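# Seat a half-inserted switch fan tray and tighten its screws

## Task

Slide the fan tray that sticks partly out of the switch fully home and then tighten both of its screws. Press only lightly on each screw, because the turning is what tightens it. Leave the other slot as it was at the start. Any spare fan trays must finish standing upright on the loose antistatic (ESD) tray on the shelf. Stay within the work area: the switch's slots, the shelf under them, and the space above and between them. The ticket and two service-guide pages (work order pages 1 to 3) hold the details.

## Robot and tools

Robot: two arms, left_arm (the robot's own left, on the +y side) and right_arm (-y side), each with a two-finger gripper. Base roots in the scene frame: left_arm at (+0.105, +0.309, +1.522) m, right_arm at (+0.105, -0.309, +1.522) m.

Scene frame: origin on the floor at the middle of the robot's foot. +x is the direction the robot faces, +z is up. The floor is the only height known for sure, and the furniture may sit at an angle. On a gripper, the fingers extend along its +z axis and spread apart along its y axis. end_effector_position is the point between the pads, roughly 1 cm short of the fingertips. Reported position and orientation can be a few cm off, more at full reach.

How motion numbers are laid out (same for execute_actions and move): one row is a single list of 14 numbers for both arms, each in [-1, 1]. Order: left dx, dy, dz, rx, ry, rz, opening, then right dx, dy, dz, rx, ry, rz, opening. dx..rz are offsets along the scene axes, measured from that arm's Hand target when the action or move began, not from the row before. Scale: 1.0 equals 0.6 m for dx/dy/dz and 180 degrees for rotation. rx, ry, rz form one rotation vector, turning about the Hand target's position. A translation longer than 1.0 may be shortened. Opening is absolute, not an offset: +1 fully open (0.094 m), -1 closed. Sending all six pose numbers as 0 re-requests the current Hand target; 0 as an opening is a real command, so resend the present opening to leave a gripper alone. Each control step clips orientation to within 40 degrees of the measured one.

Tools:
- execute_actions(actions, cameras): actions is a list of actions; each action is a table of up to 15 rows, one per 1/30 s step; a shorter table repeats its last row for the rest of the 15 steps. Each action takes 0.5 s. Images come back only for an empty actions list or when cameras names them.
- move(target, speed, blend, opening_speed, grip_force, blocking, cameras): straight-line path toward target, one row or a list of up to 15 rows, all offsets from the same starting Hand targets. speed in m/s, 0.002 to 4.3, default 0.25 (turn rate up to twice that in rad/s); one value or one per target. blend in m rounds corners in a list; 0 stops at each. opening_speed is per second on the -1..+1 scale, at least 0.2; use it to close gently. grip_force is newtons per pad, 10 to 50 (full); it persists; lower force closes slowly. blocking=false returns after about 0.5 s while motion continues. Paths do not avoid obstacles or the other arm; capped at 10 s. Avoid routing a gripper near its own base.
- wait(seconds 0 to 10, cameras): lets time pass holding commands.
- stop(cameras): brakes a running move.
- zoom_image(camera, region): camera is one of cam_head_left, cam_head_right, cam_left_wrist, cam_right_wrist (all 896x504); region [x0, y0, x1, y1] in pixels from top-left, at most 504 by 504, from the newest images.
- show_instructions(): shows the work order pages.
- read_manual(section): licence texts only.
- finished_scene(scene=1): ends the scene for good; the result must hold without the robot.

Reading results: each arm shows end_effector_position (m), end_effector_quat_wxyz, Hand target (the last commanded pose after clipping; the base for the next offsets), Tool commands, grip_measured (measured opening on the command scale, may read up to 2.5 mm wide when empty, narrower than a squeezed part), grip_effort_nm (gripper motor effort, negative = closing; not pad force), joint positions and torques (include arm weight, noisy, joints 3 and 4 wrap at ±28 N m), joint velocities, motor temperatures. A move adds a move: line, e.g. done (within 10 mm and 2 degrees), off_target, moving, held (a check withheld steps or the clearance check stopped it), fault; limits=paced means the sent pose was clipped. Friction and weight can leave a gripper a few cm short of its target in free air; that is not proof of contact. If it stays short, send the remaining distance as a new offset. To release a push, command a target back past the gripper's actual position.

Cautions: faster moves and targets deeper past a contact push harder, so approach the tray and screws slowly with small overshoot. Do not knock items out of the work area or let anything fall far; a fallen part can zero the scene. Never let the arms, grippers or wrist cameras hit or squeeze each other, including one gripper closing on the other's fingers; the clearance check does not guard gripper-on-gripper contact. Do not slam fixed or heavy objects. Holding loads, stretched poses or pushing at unreachable targets heats motors: MOTOR HOT appears near 85 °C, and at 100 °C that arm goes limp for 30 to 60 s or more. Time spent thinking lets the scene run and any move continue. Open well above grip_measured to let go, and never release a part while it moves.

Each tool is called in YAML: its name, and indented under it one key for each argument.

Reference images:

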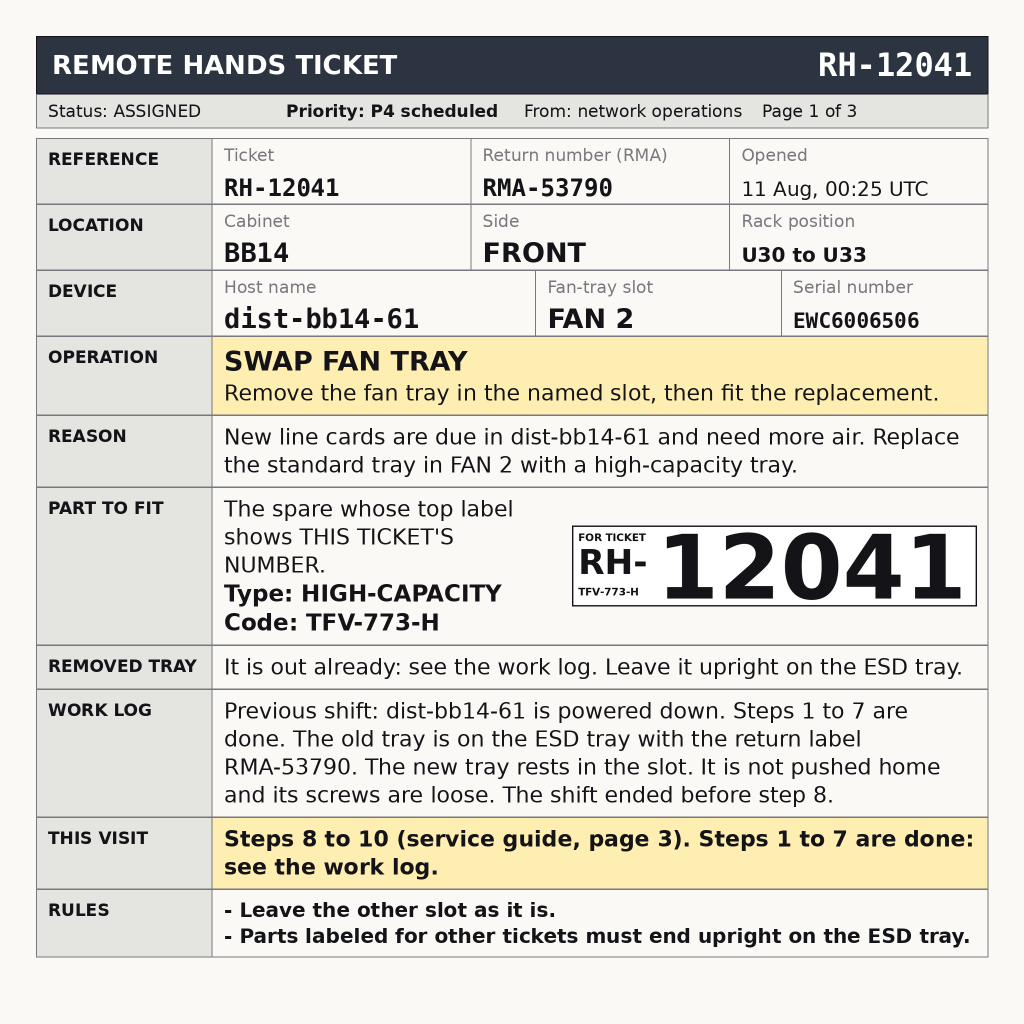

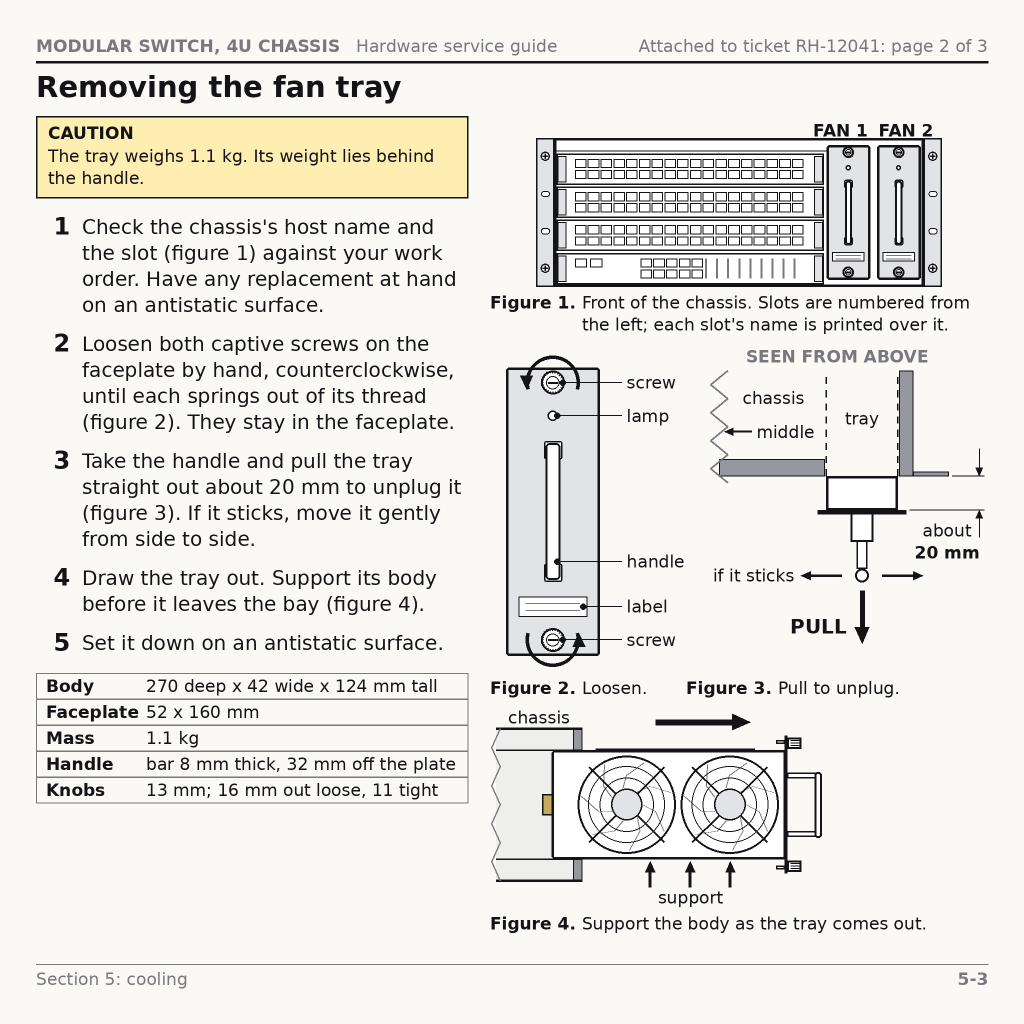

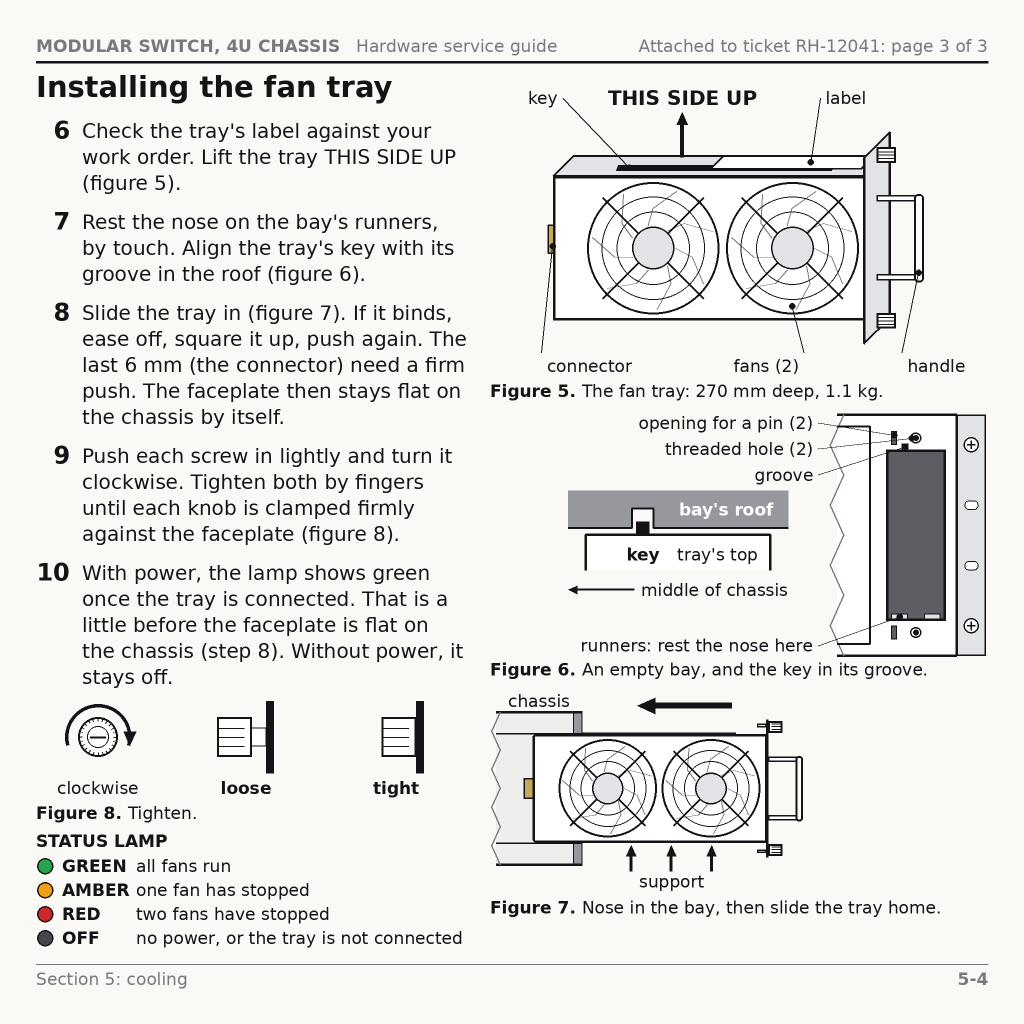

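## Session

execute_actions:
  actions: []

Scene clock: 0.00 s.
left_arm: end_effector_position=(+0.6400, +0.5183, +1.1576) grip_measured=+1.000 grip_effort_nm=n/a end_effector_quat_wxyz=(+0.290, +0.171, +0.876, -0.344) | right_arm: end_effector_position=(+0.6621, -0.4932, +1.2038) grip_measured=+1.000 grip_effort_nm=n/a end_effector_quat_wxyz=(+0.327, +0.292, +0.896, -0.063)
Joint positions: left_arm=[-1.166 1.723 1.28 -0.06 1.265 0.745 0.094] | right_arm=[-1.629 1.429 0.804 0.694 0.116 0.349 0.094]
Joint velocities: within noise
Joint torques (N m): no reading
Motor temperatures (°C): left_arm=[26 26 27 27 25 24 29] | right_arm=[27 25 28 27 24 26 30]
Heat: left arm: hottest gripper 29 °C; right arm: hottest gripper 30 °C.
Hand target: left_arm +0.6466, +0.5218, +1.1623; +0.295, +0.177, +0.875, -0.340 | right_arm +0.6653, -0.4940, +1.2060; +0.332, +0.292, +0.895, -0.062
Tool commands: left_gripper/opening=+1.0 right_gripper/opening=+1.0

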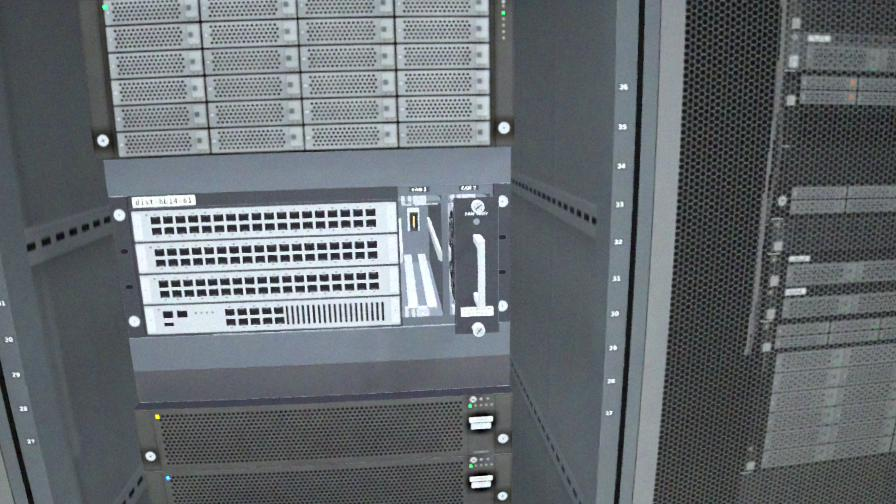

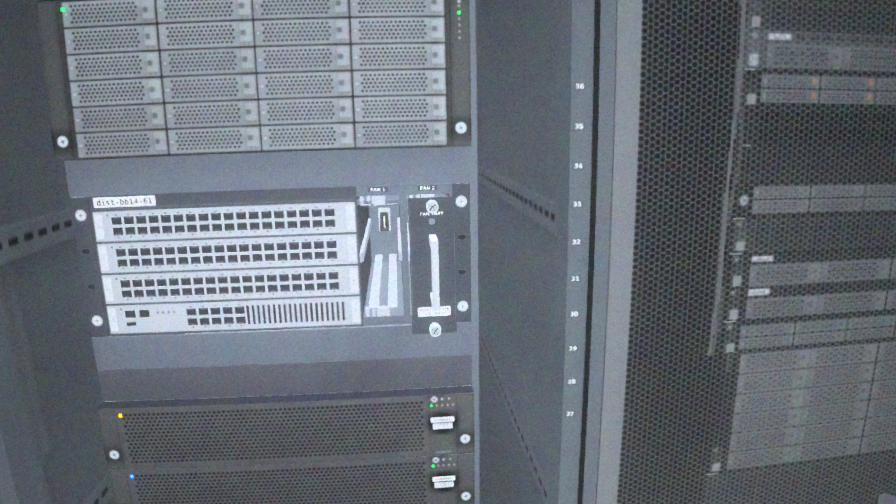

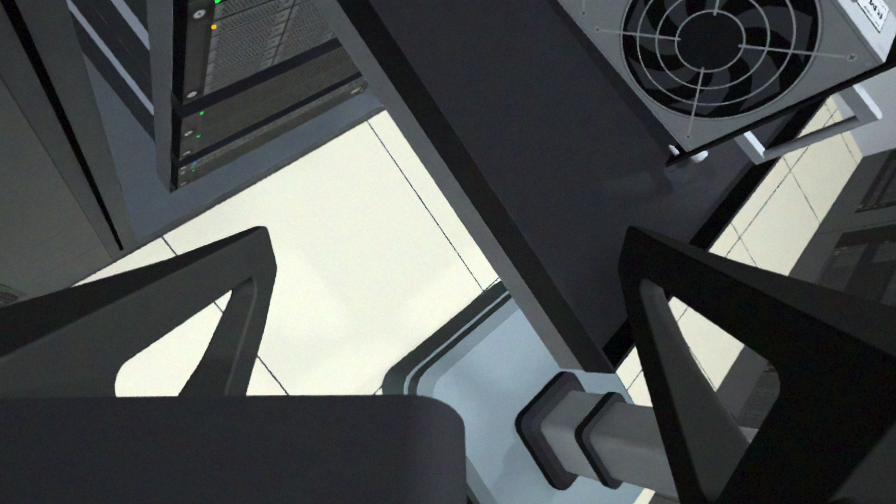

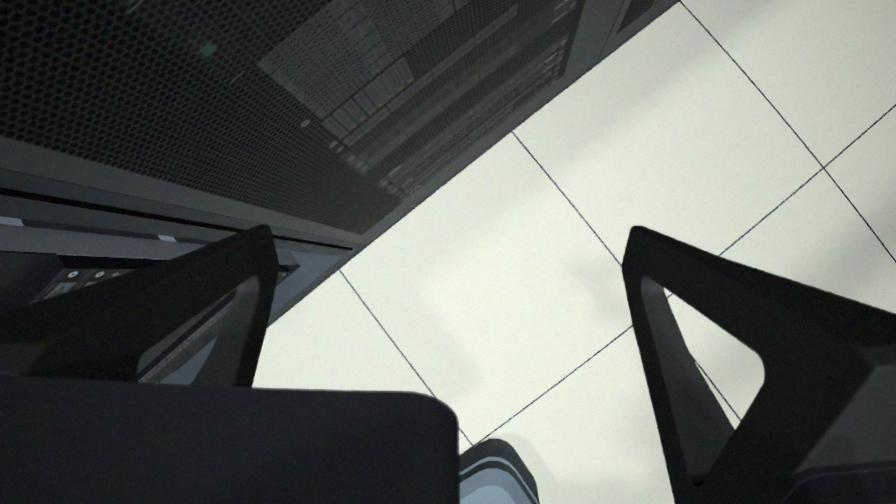

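zoom_image:
  camera: "cam_head_right"
  region: [330, 160, 500, 360]

zoom_image:
  camera: "cam_head_left"
  region: [370, 160, 540, 360]

Scaled by 2.520 from the camera's 896x504 image, which has a finer 1280x720 frame.

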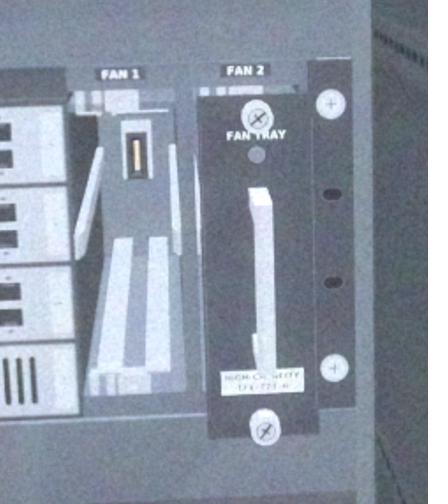

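Scaled by 2.520 from the camera's 896x504 image, which has a finer 1280x720 frame.

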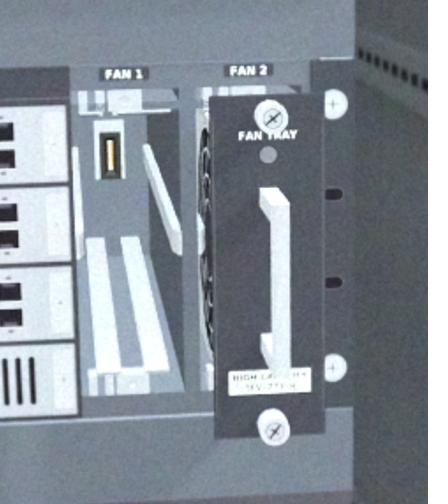

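move:
  target: [0,0,0,0,0,0,1,-0.358,0.24,0.407,-0.1085,-0.2653,0.1668,1]
  cameras: ["all"]

Scene clock: 10.97 s.
left_arm: end_effector_position=(+0.6400, +0.5183, +1.1576) grip_measured=+1.000 grip_effort_nm=-0.02 end_effector_quat_wxyz=(+0.290, +0.171, +0.876, -0.344) | right_arm: end_effector_position=(+0.4856, -0.3483, +1.4270) grip_measured=+1.000 grip_effort_nm=0.00 end_effector_quat_wxyz=(+0.506, -0.114, +0.848, +0.110)
Joint positions: left_arm=[-1.166 1.723 1.28 -0.06 1.265 0.745 0.094] | right_arm=[-1.807 1.064 0.023 1.539 -0.714 -0.084 0.094]
Joint torques (N m): left_arm=[5.71 -15.03 2.41 0.35 0.65 0.04] | right_arm=[-0.44 -5.07 -1.54 1.87 -0.07 -0.11]
Heat: left arm: hottest gripper 29 °C; right arm: hottest gripper 30 °C.
Hand target: left_arm +0.6466, +0.5218, +1.1623; +0.295, +0.177, +0.875, -0.340 | right_arm +0.4858, -0.3461, +1.4268; +0.507, -0.114, +0.847, +0.113 (not the last commanded pose)
Off the commanded pose: left_arm 0.009 m, 1 deg | right_arm 0.042 m, 34 deg.
move: held (right_arm; a check stopped the path); limits=held
pose unreachable (right arm): on one or more control steps of this call, first in action 0 (counted from 0), this arm could not follow its commanded pose, so it was not sent that pose on those steps. It may still have moved: this result reports where it is.
cause: moving toward the commanded pose would bring two parts of the arm too close to each other (its shoulder (the part past joint 1) and its forearm (the part past joint 3), with joints 2 (shoulder) and 3 (elbow) between them, 10 mm apart when it was first held).

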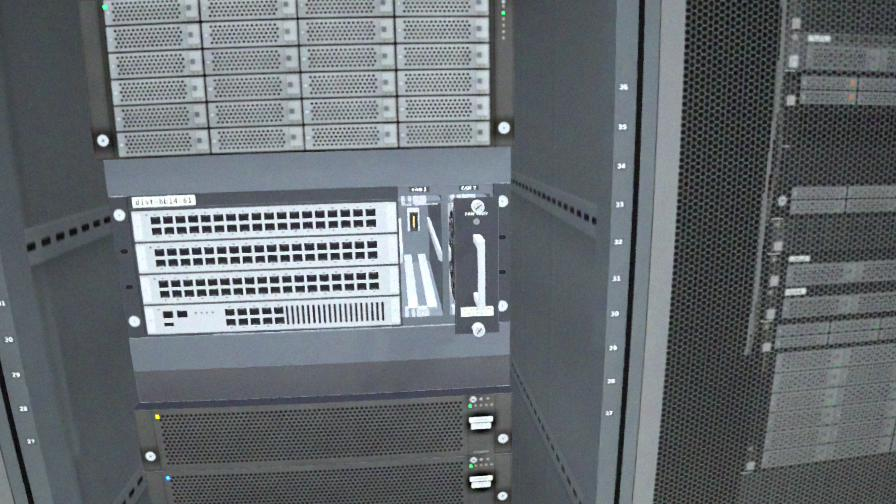

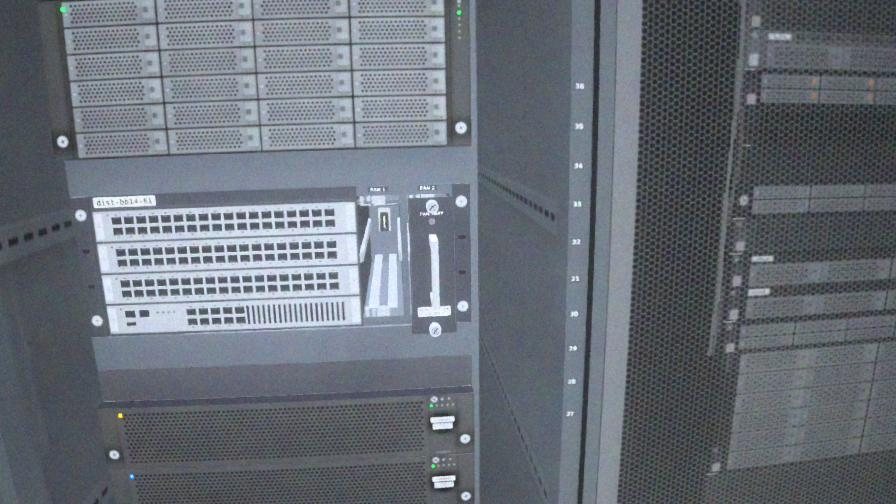

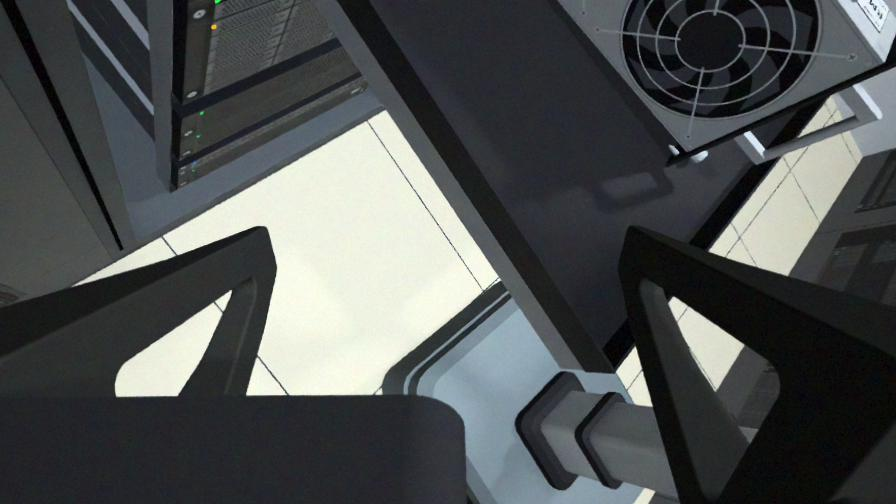

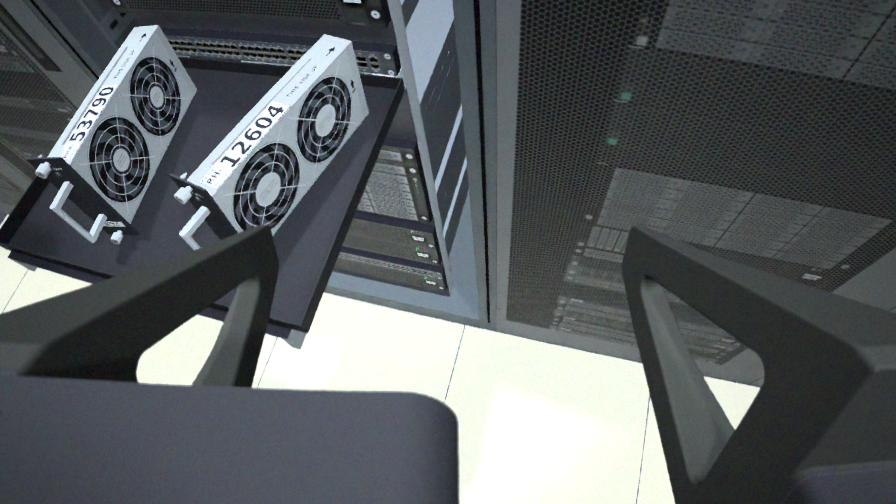

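move:
  target: [0,0,0,0,0,0,1,0.19,0.077,-0.08,0,-0.1553,-0.1036,1]
  cameras: ["cam_right_wrist","cam_head_left","cam_head_right"]

Scene clock: 14.87 s.
left_arm: end_effector_position=(+0.6400, +0.5183, +1.1576) grip_measured=+1.000 grip_effort_nm=-0.02 end_effector_quat_wxyz=(+0.290, +0.171, +0.876, -0.344) | right_arm: end_effector_position=(+0.5983, -0.3037, +1.3784) grip_measured=+1.000 grip_effort_nm=0.00 end_effector_quat_wxyz=(+0.553, -0.028, +0.832, +0.035)
Joint positions: left_arm=[-1.166 1.723 1.28 -0.06 1.265 0.745 0.094] | right_arm=[-1.312 1.295 0.295 1.539 -0.078 -0.237 0.094]
Joint torques (N m): left_arm=[5.66 -15.27 2.47 0.31 0.67 0.02] | right_arm=[1.2 -8.06 -0.47 2.73 -0.12 -0.21]
Heat: left arm: hottest gripper 29 °C; right arm: hottest gripper 30 °C.
Hand target: left_arm +0.6466, +0.5218, +1.1623; +0.295, +0.177, +0.875, -0.340 | right_arm +0.5999, -0.2999, +1.3787; +0.707, +0.000, +0.707, -0.001
Off the commanded pose: left_arm 0.009 m, 1 deg | right_arm 0.004 m, 23 deg.
joint sent to its limit (right arm) — joint 4 (wrist pitch), upper limit. The joint targets are off in orientation, not in position.
move: off_target (right_arm)
Images, in order (width x height): cam_head_left 896x504, cam_head_right 896x504, cam_right_wrist 896x504.

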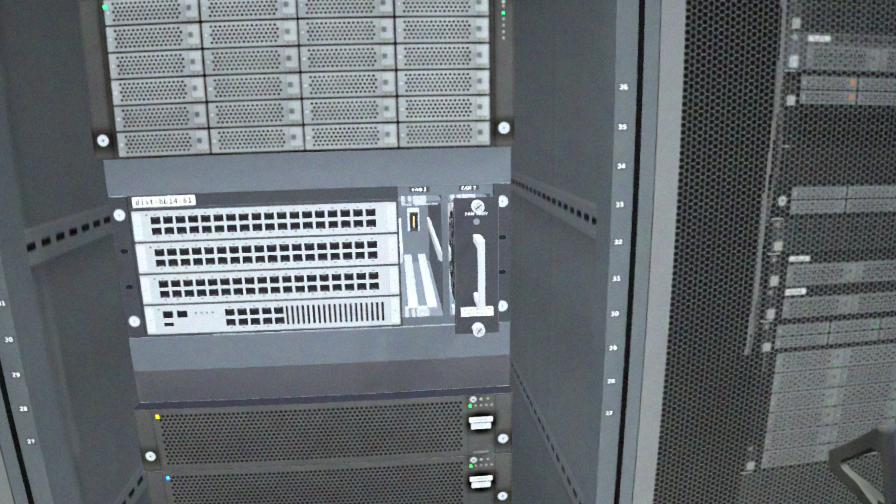

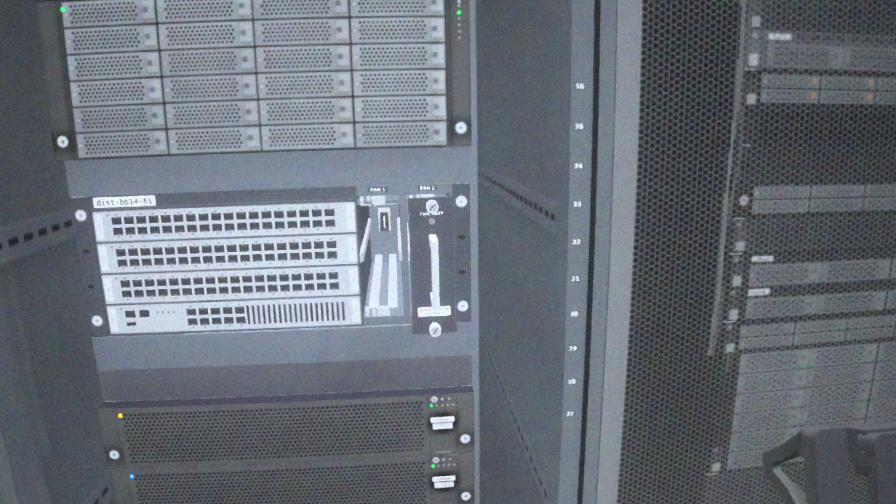

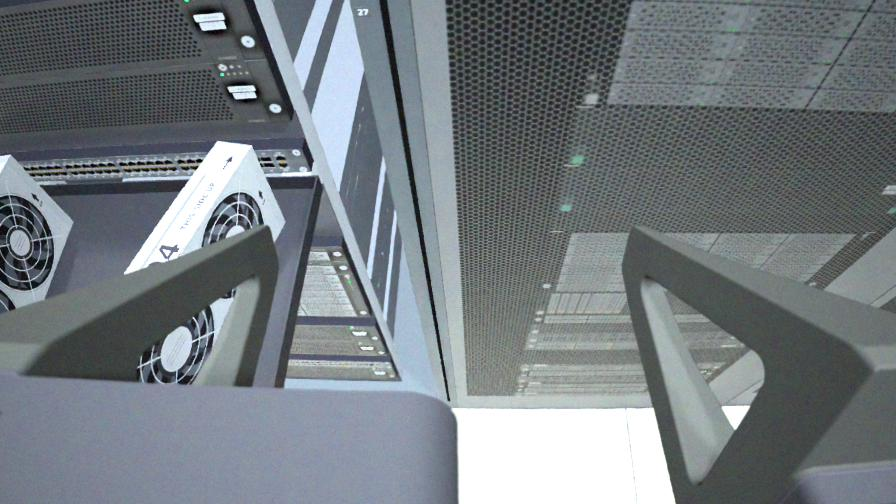

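move:
  target: [0,0,0,0,0,0,1,-0.033,0.333,0.285,0,0,0,1]
  cameras: ["cam_right_wrist","cam_head_left","cam_head_right"]

Scene clock: 22.50 s.
left_arm: end_effector_position=(+0.6400, +0.5183, +1.1576) grip_measured=+1.000 grip_effort_nm=-0.02 end_effector_quat_wxyz=(+0.290, +0.171, +0.876, -0.344) | right_arm: end_effector_position=(+0.5759, -0.1037, +1.5455) grip_measured=+1.000 grip_effort_nm=0.00 end_effector_quat_wxyz=(+0.602, -0.098, +0.786, +0.101)
Joint positions: left_arm=[-1.166 1.723 1.28 -0.06 1.265 0.745 0.094] | right_arm=[-0.391 1.169 0.299 1.542 0.463 -0.816 0.094]
Joint torques (N m): left_arm=[5.54 -14.56 2.39 0.34 0.66 0.03] | right_arm=[3.43 -3.31 4.07 1.8 -0.83 -0.26]
Heat: left arm: hottest gripper 29 °C; right arm: hottest gripper 30 °C.
Hand target: left_arm +0.6466, +0.5218, +1.1623; +0.295, +0.177, +0.875, -0.340 | right_arm +0.5801, -0.1002, +1.5497; +0.707, +0.000, +0.707, -0.001
Off the commanded pose: left_arm 0.009 m, 1 deg | right_arm 0.007 m, 22 deg.
joint sent to its limit (right arm) — joint 4 (wrist pitch), upper limit. The joint targets are off in orientation, not in position.
move: off_target (right_arm)
Images, in order (width x height): cam_head_left 896x504, cam_head_right 896x504, cam_right_wrist 896x504.

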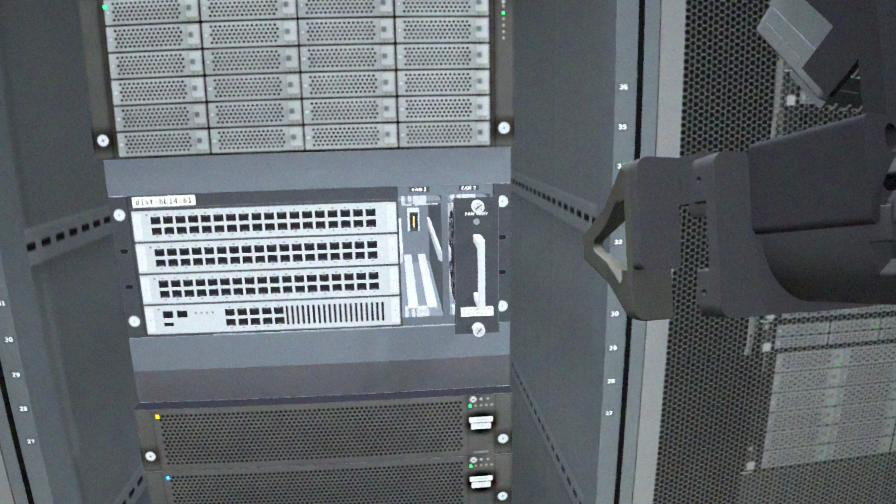

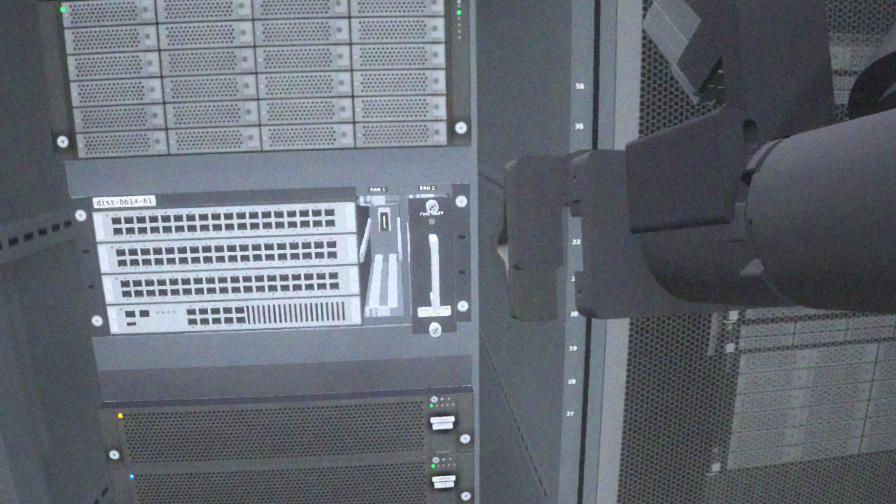

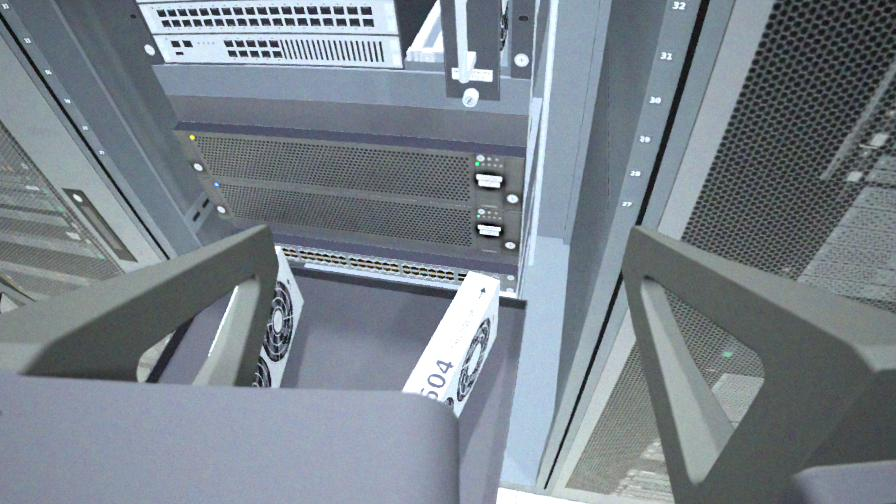

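zoom_image:
  camera: "cam_right_wrist"
  region: [380, 0, 580, 130]

move:
  target: [0,0,0,0,0,0,1,0,0,0.15,0,0,0,1]
  cameras: ["cam_right_wrist","cam_head_left"]

Scaled by 2.520 from the camera's 896x504 image, which has a finer 1280x720 frame.

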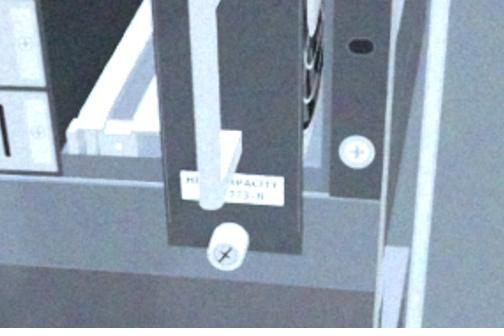

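Scene clock: 44.67 s.
left_arm: end_effector_position=(+0.6400, +0.5183, +1.1576) grip_measured=+1.000 grip_effort_nm=-0.02 end_effector_quat_wxyz=(+0.290, +0.171, +0.876, -0.344) | right_arm: end_effector_position=(+0.5708, -0.0983, +1.6288) grip_measured=+1.000 grip_effort_nm=0.00 end_effector_quat_wxyz=(+0.641, -0.112, +0.752, +0.104)
Joint positions: left_arm=[-1.166 1.723 1.28 -0.06 1.265 0.745 0.094] | right_arm=[-0.145 1.041 0.309 1.545 0.55 -1.063 0.094]
Joint torques (N m): left_arm=[5.6 -15.09 2.4 0.32 0.64 0.03] | right_arm=[3.02 -2.32 6.49 1.4 -0.89 -0.2]
Heat: left arm: hottest gripper 29 °C; right arm: hottest gripper 30 °C.
Hand target: left_arm +0.6466, +0.5218, +1.1623; +0.295, +0.177, +0.875, -0.340 | right_arm +0.5801, -0.1002, +1.6397; +0.707, +0.000, +0.707, -0.001
Off the commanded pose: left_arm 0.009 m, 1 deg | right_arm 0.014 m, 20 deg.
joint sent to its limit (right arm) — joint 4 (wrist pitch), upper limit. The joint targets are off in orientation, not in position.
move: off_target (right_arm)
Images, in order (width x height): cam_head_left 896x504, cam_right_wrist 896x504.

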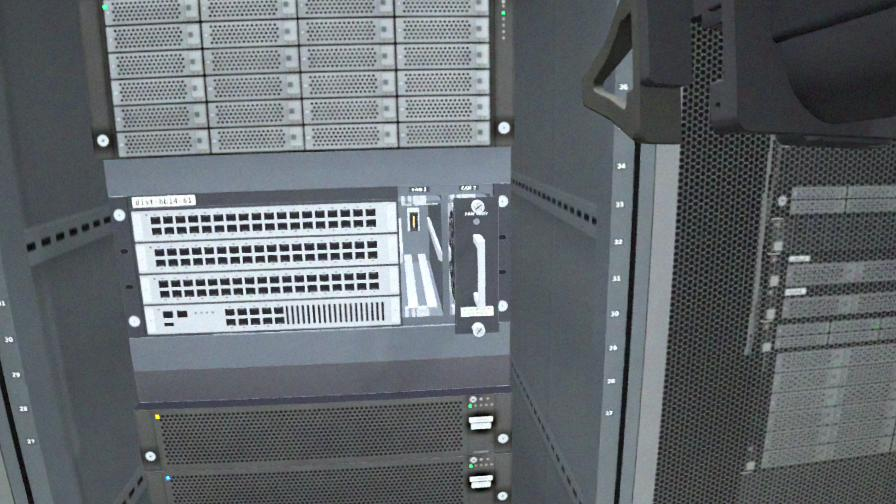

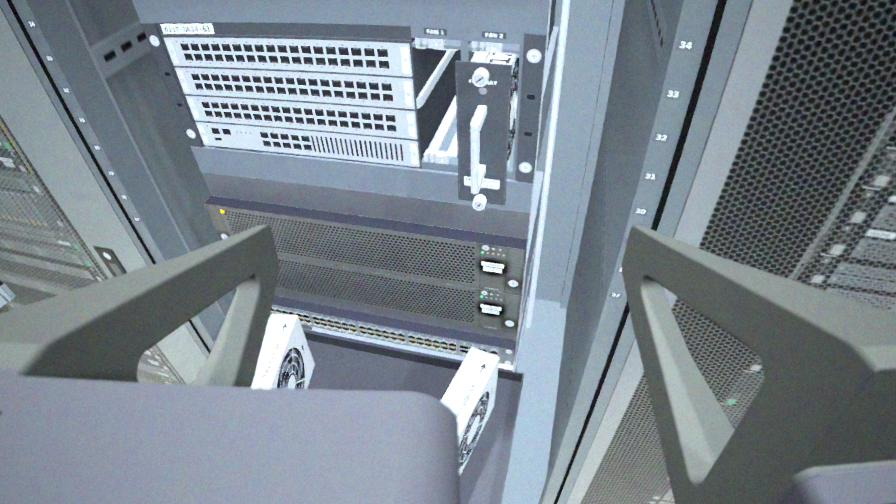

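move:
  target: [0,0,0,0,0,0,1,0.333,0.125,-0.233,0,0,0,1]
  cameras: ["cam_right_wrist","cam_head_left","cam_head_right"]

Scene clock: 56.93 s.
left_arm: end_effector_position=(+0.6400, +0.5183, +1.1576) grip_measured=+1.000 grip_effort_nm=-0.02 end_effector_quat_wxyz=(+0.290, +0.171, +0.876, -0.344) | right_arm: end_effector_position=(+0.7738, -0.0231, +1.5019) grip_measured=+1.000 grip_effort_nm=0.00 end_effector_quat_wxyz=(+0.682, -0.032, +0.730, +0.021)
Joint positions: left_arm=[-1.166 1.723 1.28 -0.06 1.265 0.745 0.094] | right_arm=[-0.569 1.577 0.957 1.546 0.342 -0.817 0.094]
Joint torques (N m): left_arm=[5.6 -15.03 2.39 0.28 0.64 0.03] | right_arm=[7.36 -9.99 5.33 1.76 -0.63 0.05]
Heat: left arm: hottest shoulder 28 °C; right arm: hottest gripper 30 °C.
Hand target: left_arm +0.6466, +0.5218, +1.1623; +0.295, +0.177, +0.875, -0.340 | right_arm +0.7800, -0.0252, +1.4999; +0.707, +0.000, +0.707, -0.001
Off the commanded pose: left_arm 0.009 m, 1 deg | right_arm 0.007 m, 6 deg.
joint sent to its limit (right arm) — joint 4 (wrist pitch), upper limit. The joint targets are off in orientation, not in position.
move: off_target (right_arm)
Images, in order (width x height): cam_head_left 896x504, cam_head_right 896x504, cam_right_wrist 896x504.

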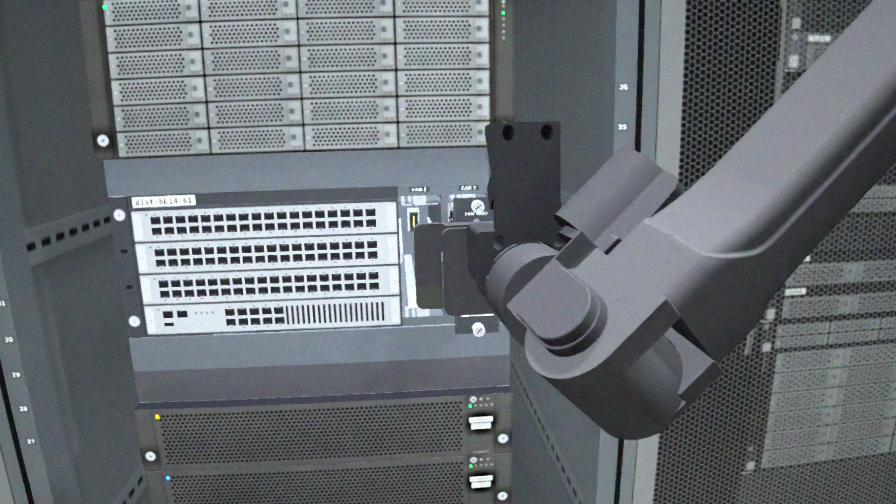

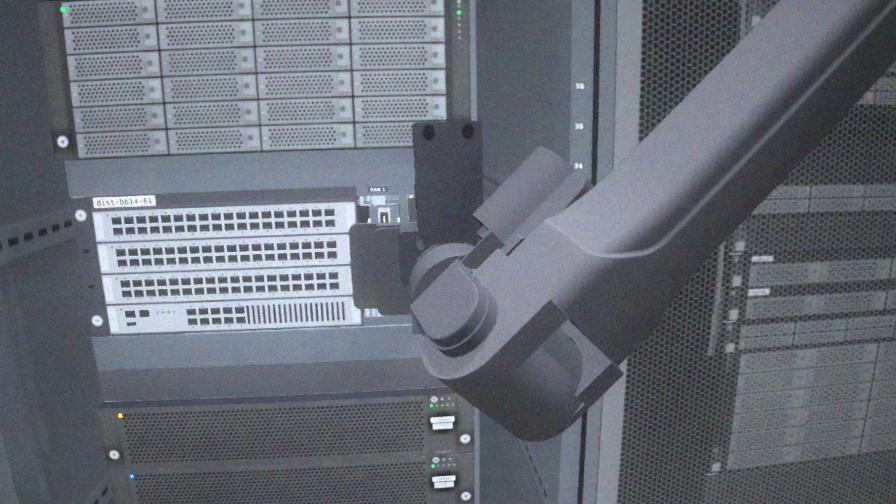

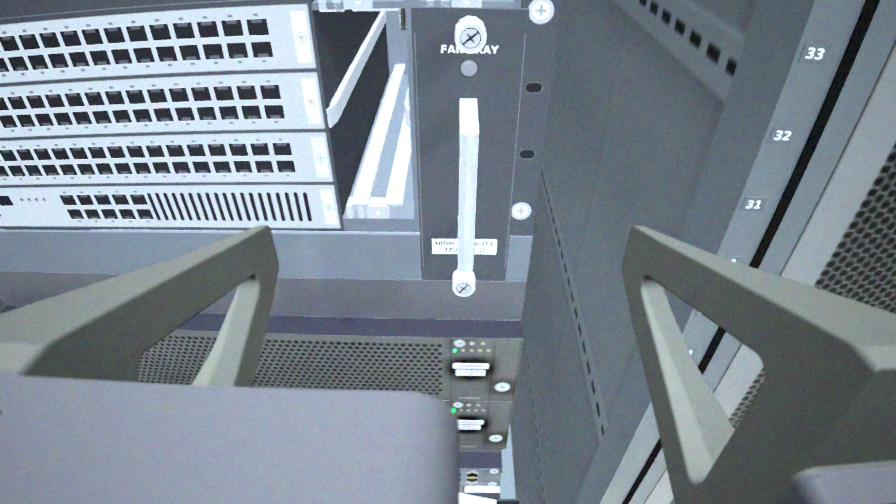

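move:
  target: [0,0,0,0,0,0,1,0.1083,0.0017,-0.08,0,0,0,1]
  speed: 0.12
  cameras: ["cam_right_wrist"]

Scene clock: 64.43 s.
left_arm: end_effector_position=(+0.6400, +0.5183, +1.1576) grip_measured=+1.000 grip_effort_nm=-0.02 end_effector_quat_wxyz=(+0.290, +0.171, +0.876, -0.344) | right_arm: end_effector_position=(+0.8385, -0.0236, +1.4573) grip_measured=+1.000 grip_effort_nm=0.00 end_effector_quat_wxyz=(+0.706, -0.005, +0.708, -0.001)
Joint positions: left_arm=[-1.166 1.723 1.28 -0.06 1.265 0.745 0.094] | right_arm=[-0.673 1.719 1.19 1.528 0.288 -0.752 0.094]
Joint torques (N m): left_arm=[5.71 -14.92 2.39 0.32 0.65 0.03] | right_arm=[8.35 -12.69 5.87 1.25 -0.74 0.06]
Heat: left arm: hottest shoulder 28 °C; right arm: hottest gripper 30 °C.
Hand target: left_arm +0.6466, +0.5218, +1.1623; +0.295, +0.177, +0.875, -0.340 | right_arm +0.8448, -0.0241, +1.4518; +0.707, +0.000, +0.707, -0.001
Off the commanded pose: left_arm 0.009 m, 1 deg | right_arm 0.008 m, 1 deg.
move: done
Images, in order (width x height): cam_right_wrist 896x504.

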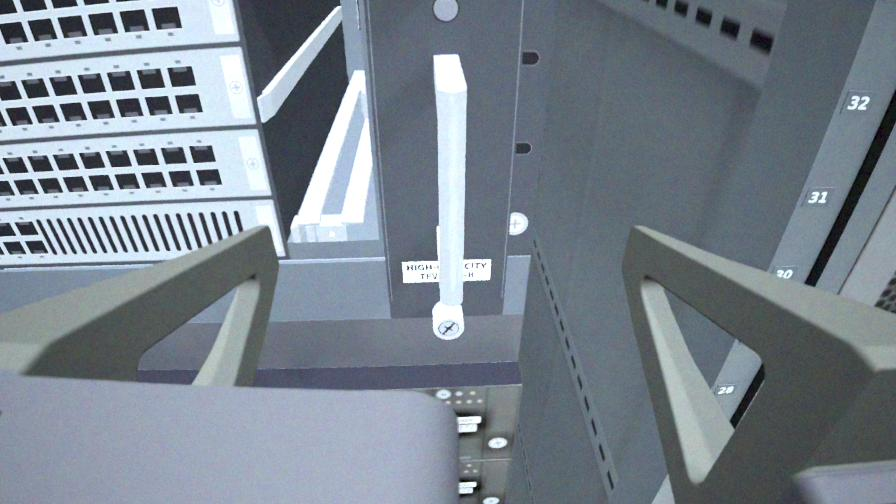

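move:
  target:
    - [0,0,0,0,0,0,1,0.0,0,-0.008,0,0,0,-0.36]
    - [0,0,0,0,0,0,1,0.0942,0,-0.008,0,0,0,-0.36]
  speed: 0.08
  cameras: ["cam_right_wrist"]

Scene clock: 68.37 s.
left_arm: end_effector_position=(+0.6400, +0.5183, +1.1576) grip_measured=+1.000 grip_effort_nm=-0.02 end_effector_quat_wxyz=(+0.290, +0.171, +0.876, -0.344) | right_arm: end_effector_position=(+0.8932, -0.0211, +1.4527) grip_measured=-0.358 grip_effort_nm=-0.13 end_effector_quat_wxyz=(+0.705, -0.005, +0.709, +0.001)
Joint positions: left_arm=[-1.166 1.723 1.28 -0.06 1.265 0.745 0.094] | right_arm=[-0.704 1.743 1.346 1.384 0.269 -0.722 0.03]
Joint torques (N m): left_arm=[5.54 -15.03 2.37 0.39 0.65 0.04] | right_arm=[8.47 -13.45 7.06 1.29 -0.75 0.04]
Heat: left arm: hottest shoulder 28 °C; right arm: hottest gripper 30 °C.
Hand target: left_arm +0.6466, +0.5218, +1.1623; +0.295, +0.177, +0.875, -0.340 | right_arm +0.9014, -0.0241, +1.4473; +0.707, +0.000, +0.707, -0.001
Off the commanded pose: left_arm 0.009 m, 1 deg | right_arm 0.010 m, 1 deg.
move: done
Images, in order (width x height): cam_right_wrist 896x504.

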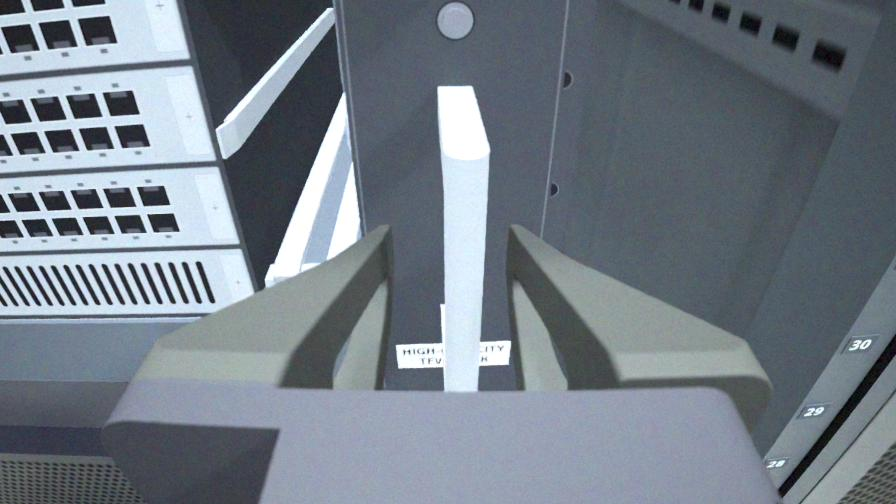

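move:
  target:
    - [0,0,0,0,0,0,1,0,-0.005,0,0,0,0,-0.76]
    - [0,0,0,0,0,0,1,0.025,-0.005,0,0,0,0,-0.76]
  speed: 0.04
  opening_speed: 0.5
  cameras: ["cam_right_wrist"]

Scene clock: 71.57 s.
left_arm: end_effector_position=(+0.6400, +0.5183, +1.1576) grip_measured=+1.000 grip_effort_nm=-0.02 end_effector_quat_wxyz=(+0.290, +0.171, +0.876, -0.344) | right_arm: end_effector_position=(+0.9026, -0.0213, +1.4503) grip_measured=-0.758 grip_effort_nm=-0.12 end_effector_quat_wxyz=(+0.703, -0.008, +0.711, +0.003)
Joint positions: left_arm=[-1.166 1.723 1.28 -0.06 1.265 0.745 0.094] | right_arm=[-0.712 1.745 1.371 1.352 0.263 -0.712 0.011]
Joint torques (N m): left_arm=[5.6 -14.92 2.43 0.38 0.64 0.06] | right_arm=[8.23 -13.86 8.35 1.02 -0.75 0.01]
Heat: left arm: hottest shoulder 28 °C; right arm: hottest elbow 29 °C.
Hand target: left_arm +0.6466, +0.5218, +1.1623; +0.295, +0.177, +0.875, -0.340 | right_arm +0.9165, -0.0272, +1.4473; +0.707, +0.000, +0.707, -0.001
Off the commanded pose: left_arm 0.009 m, 1 deg | right_arm 0.015 m, 1 deg.
move: off_target (right_arm)
Images, in order (width x height): cam_right_wrist 896x504.

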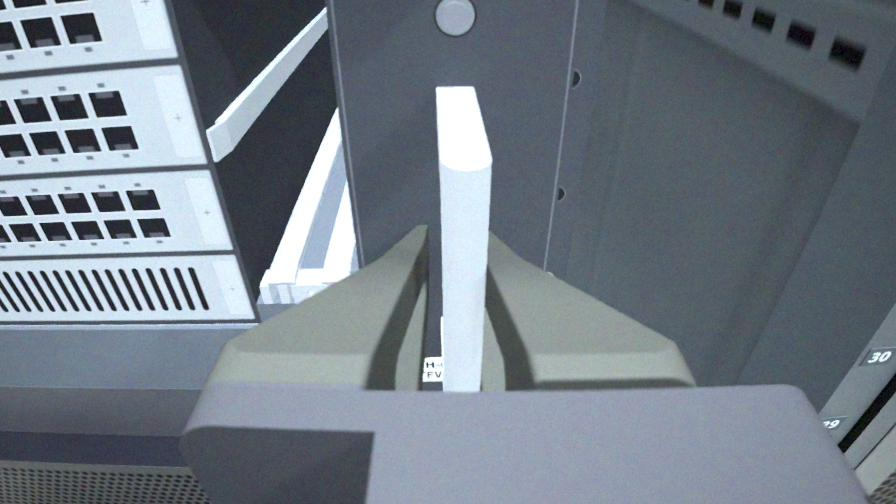

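move:
  target: [0,0,0,0,0,0,1,0.03,-0.003,0,0,0,0,-0.76]
  speed: 0.04
  cameras: ["cam_right_wrist"]

Scene clock: 73.30 s.
left_arm: end_effector_position=(+0.6400, +0.5183, +1.1576) grip_measured=+1.000 grip_effort_nm=-0.02 end_effector_quat_wxyz=(+0.290, +0.171, +0.876, -0.344) | right_arm: end_effector_position=(+0.9137, -0.0180, +1.4494) grip_measured=-0.758 grip_effort_nm=-0.12 end_effector_quat_wxyz=(+0.702, -0.010, +0.712, +0.008)
Joint positions: left_arm=[-1.166 1.723 1.28 -0.06 1.265 0.745 0.094] | right_arm=[-0.715 1.752 1.406 1.312 0.255 -0.704 0.011]
Joint torques (N m): left_arm=[5.89 -14.97 2.43 0.34 0.67 0.04] | right_arm=[7.65 -14.68 9.81 0.8 -0.66 0.03]
Heat: left arm: hottest shoulder 29 °C; right arm: hottest elbow 29 °C.
Hand target: left_arm +0.6466, +0.5218, +1.1623; +0.295, +0.177, +0.875, -0.340 | right_arm +0.9343, -0.0289, +1.4472; +0.707, +0.000, +0.707, -0.001
Off the commanded pose: left_arm 0.009 m, 1 deg | right_arm 0.024 m, 2 deg.
move: off_target (right_arm)
Images, in order (width x height): cam_right_wrist 896x504.

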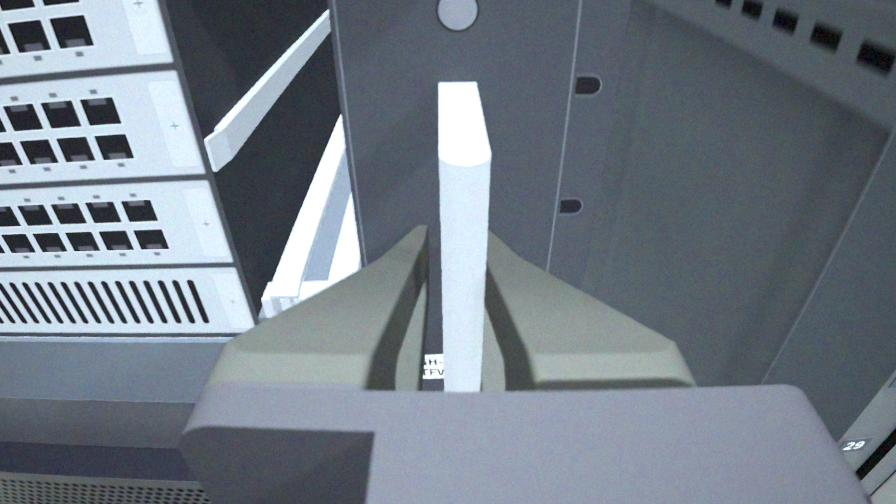

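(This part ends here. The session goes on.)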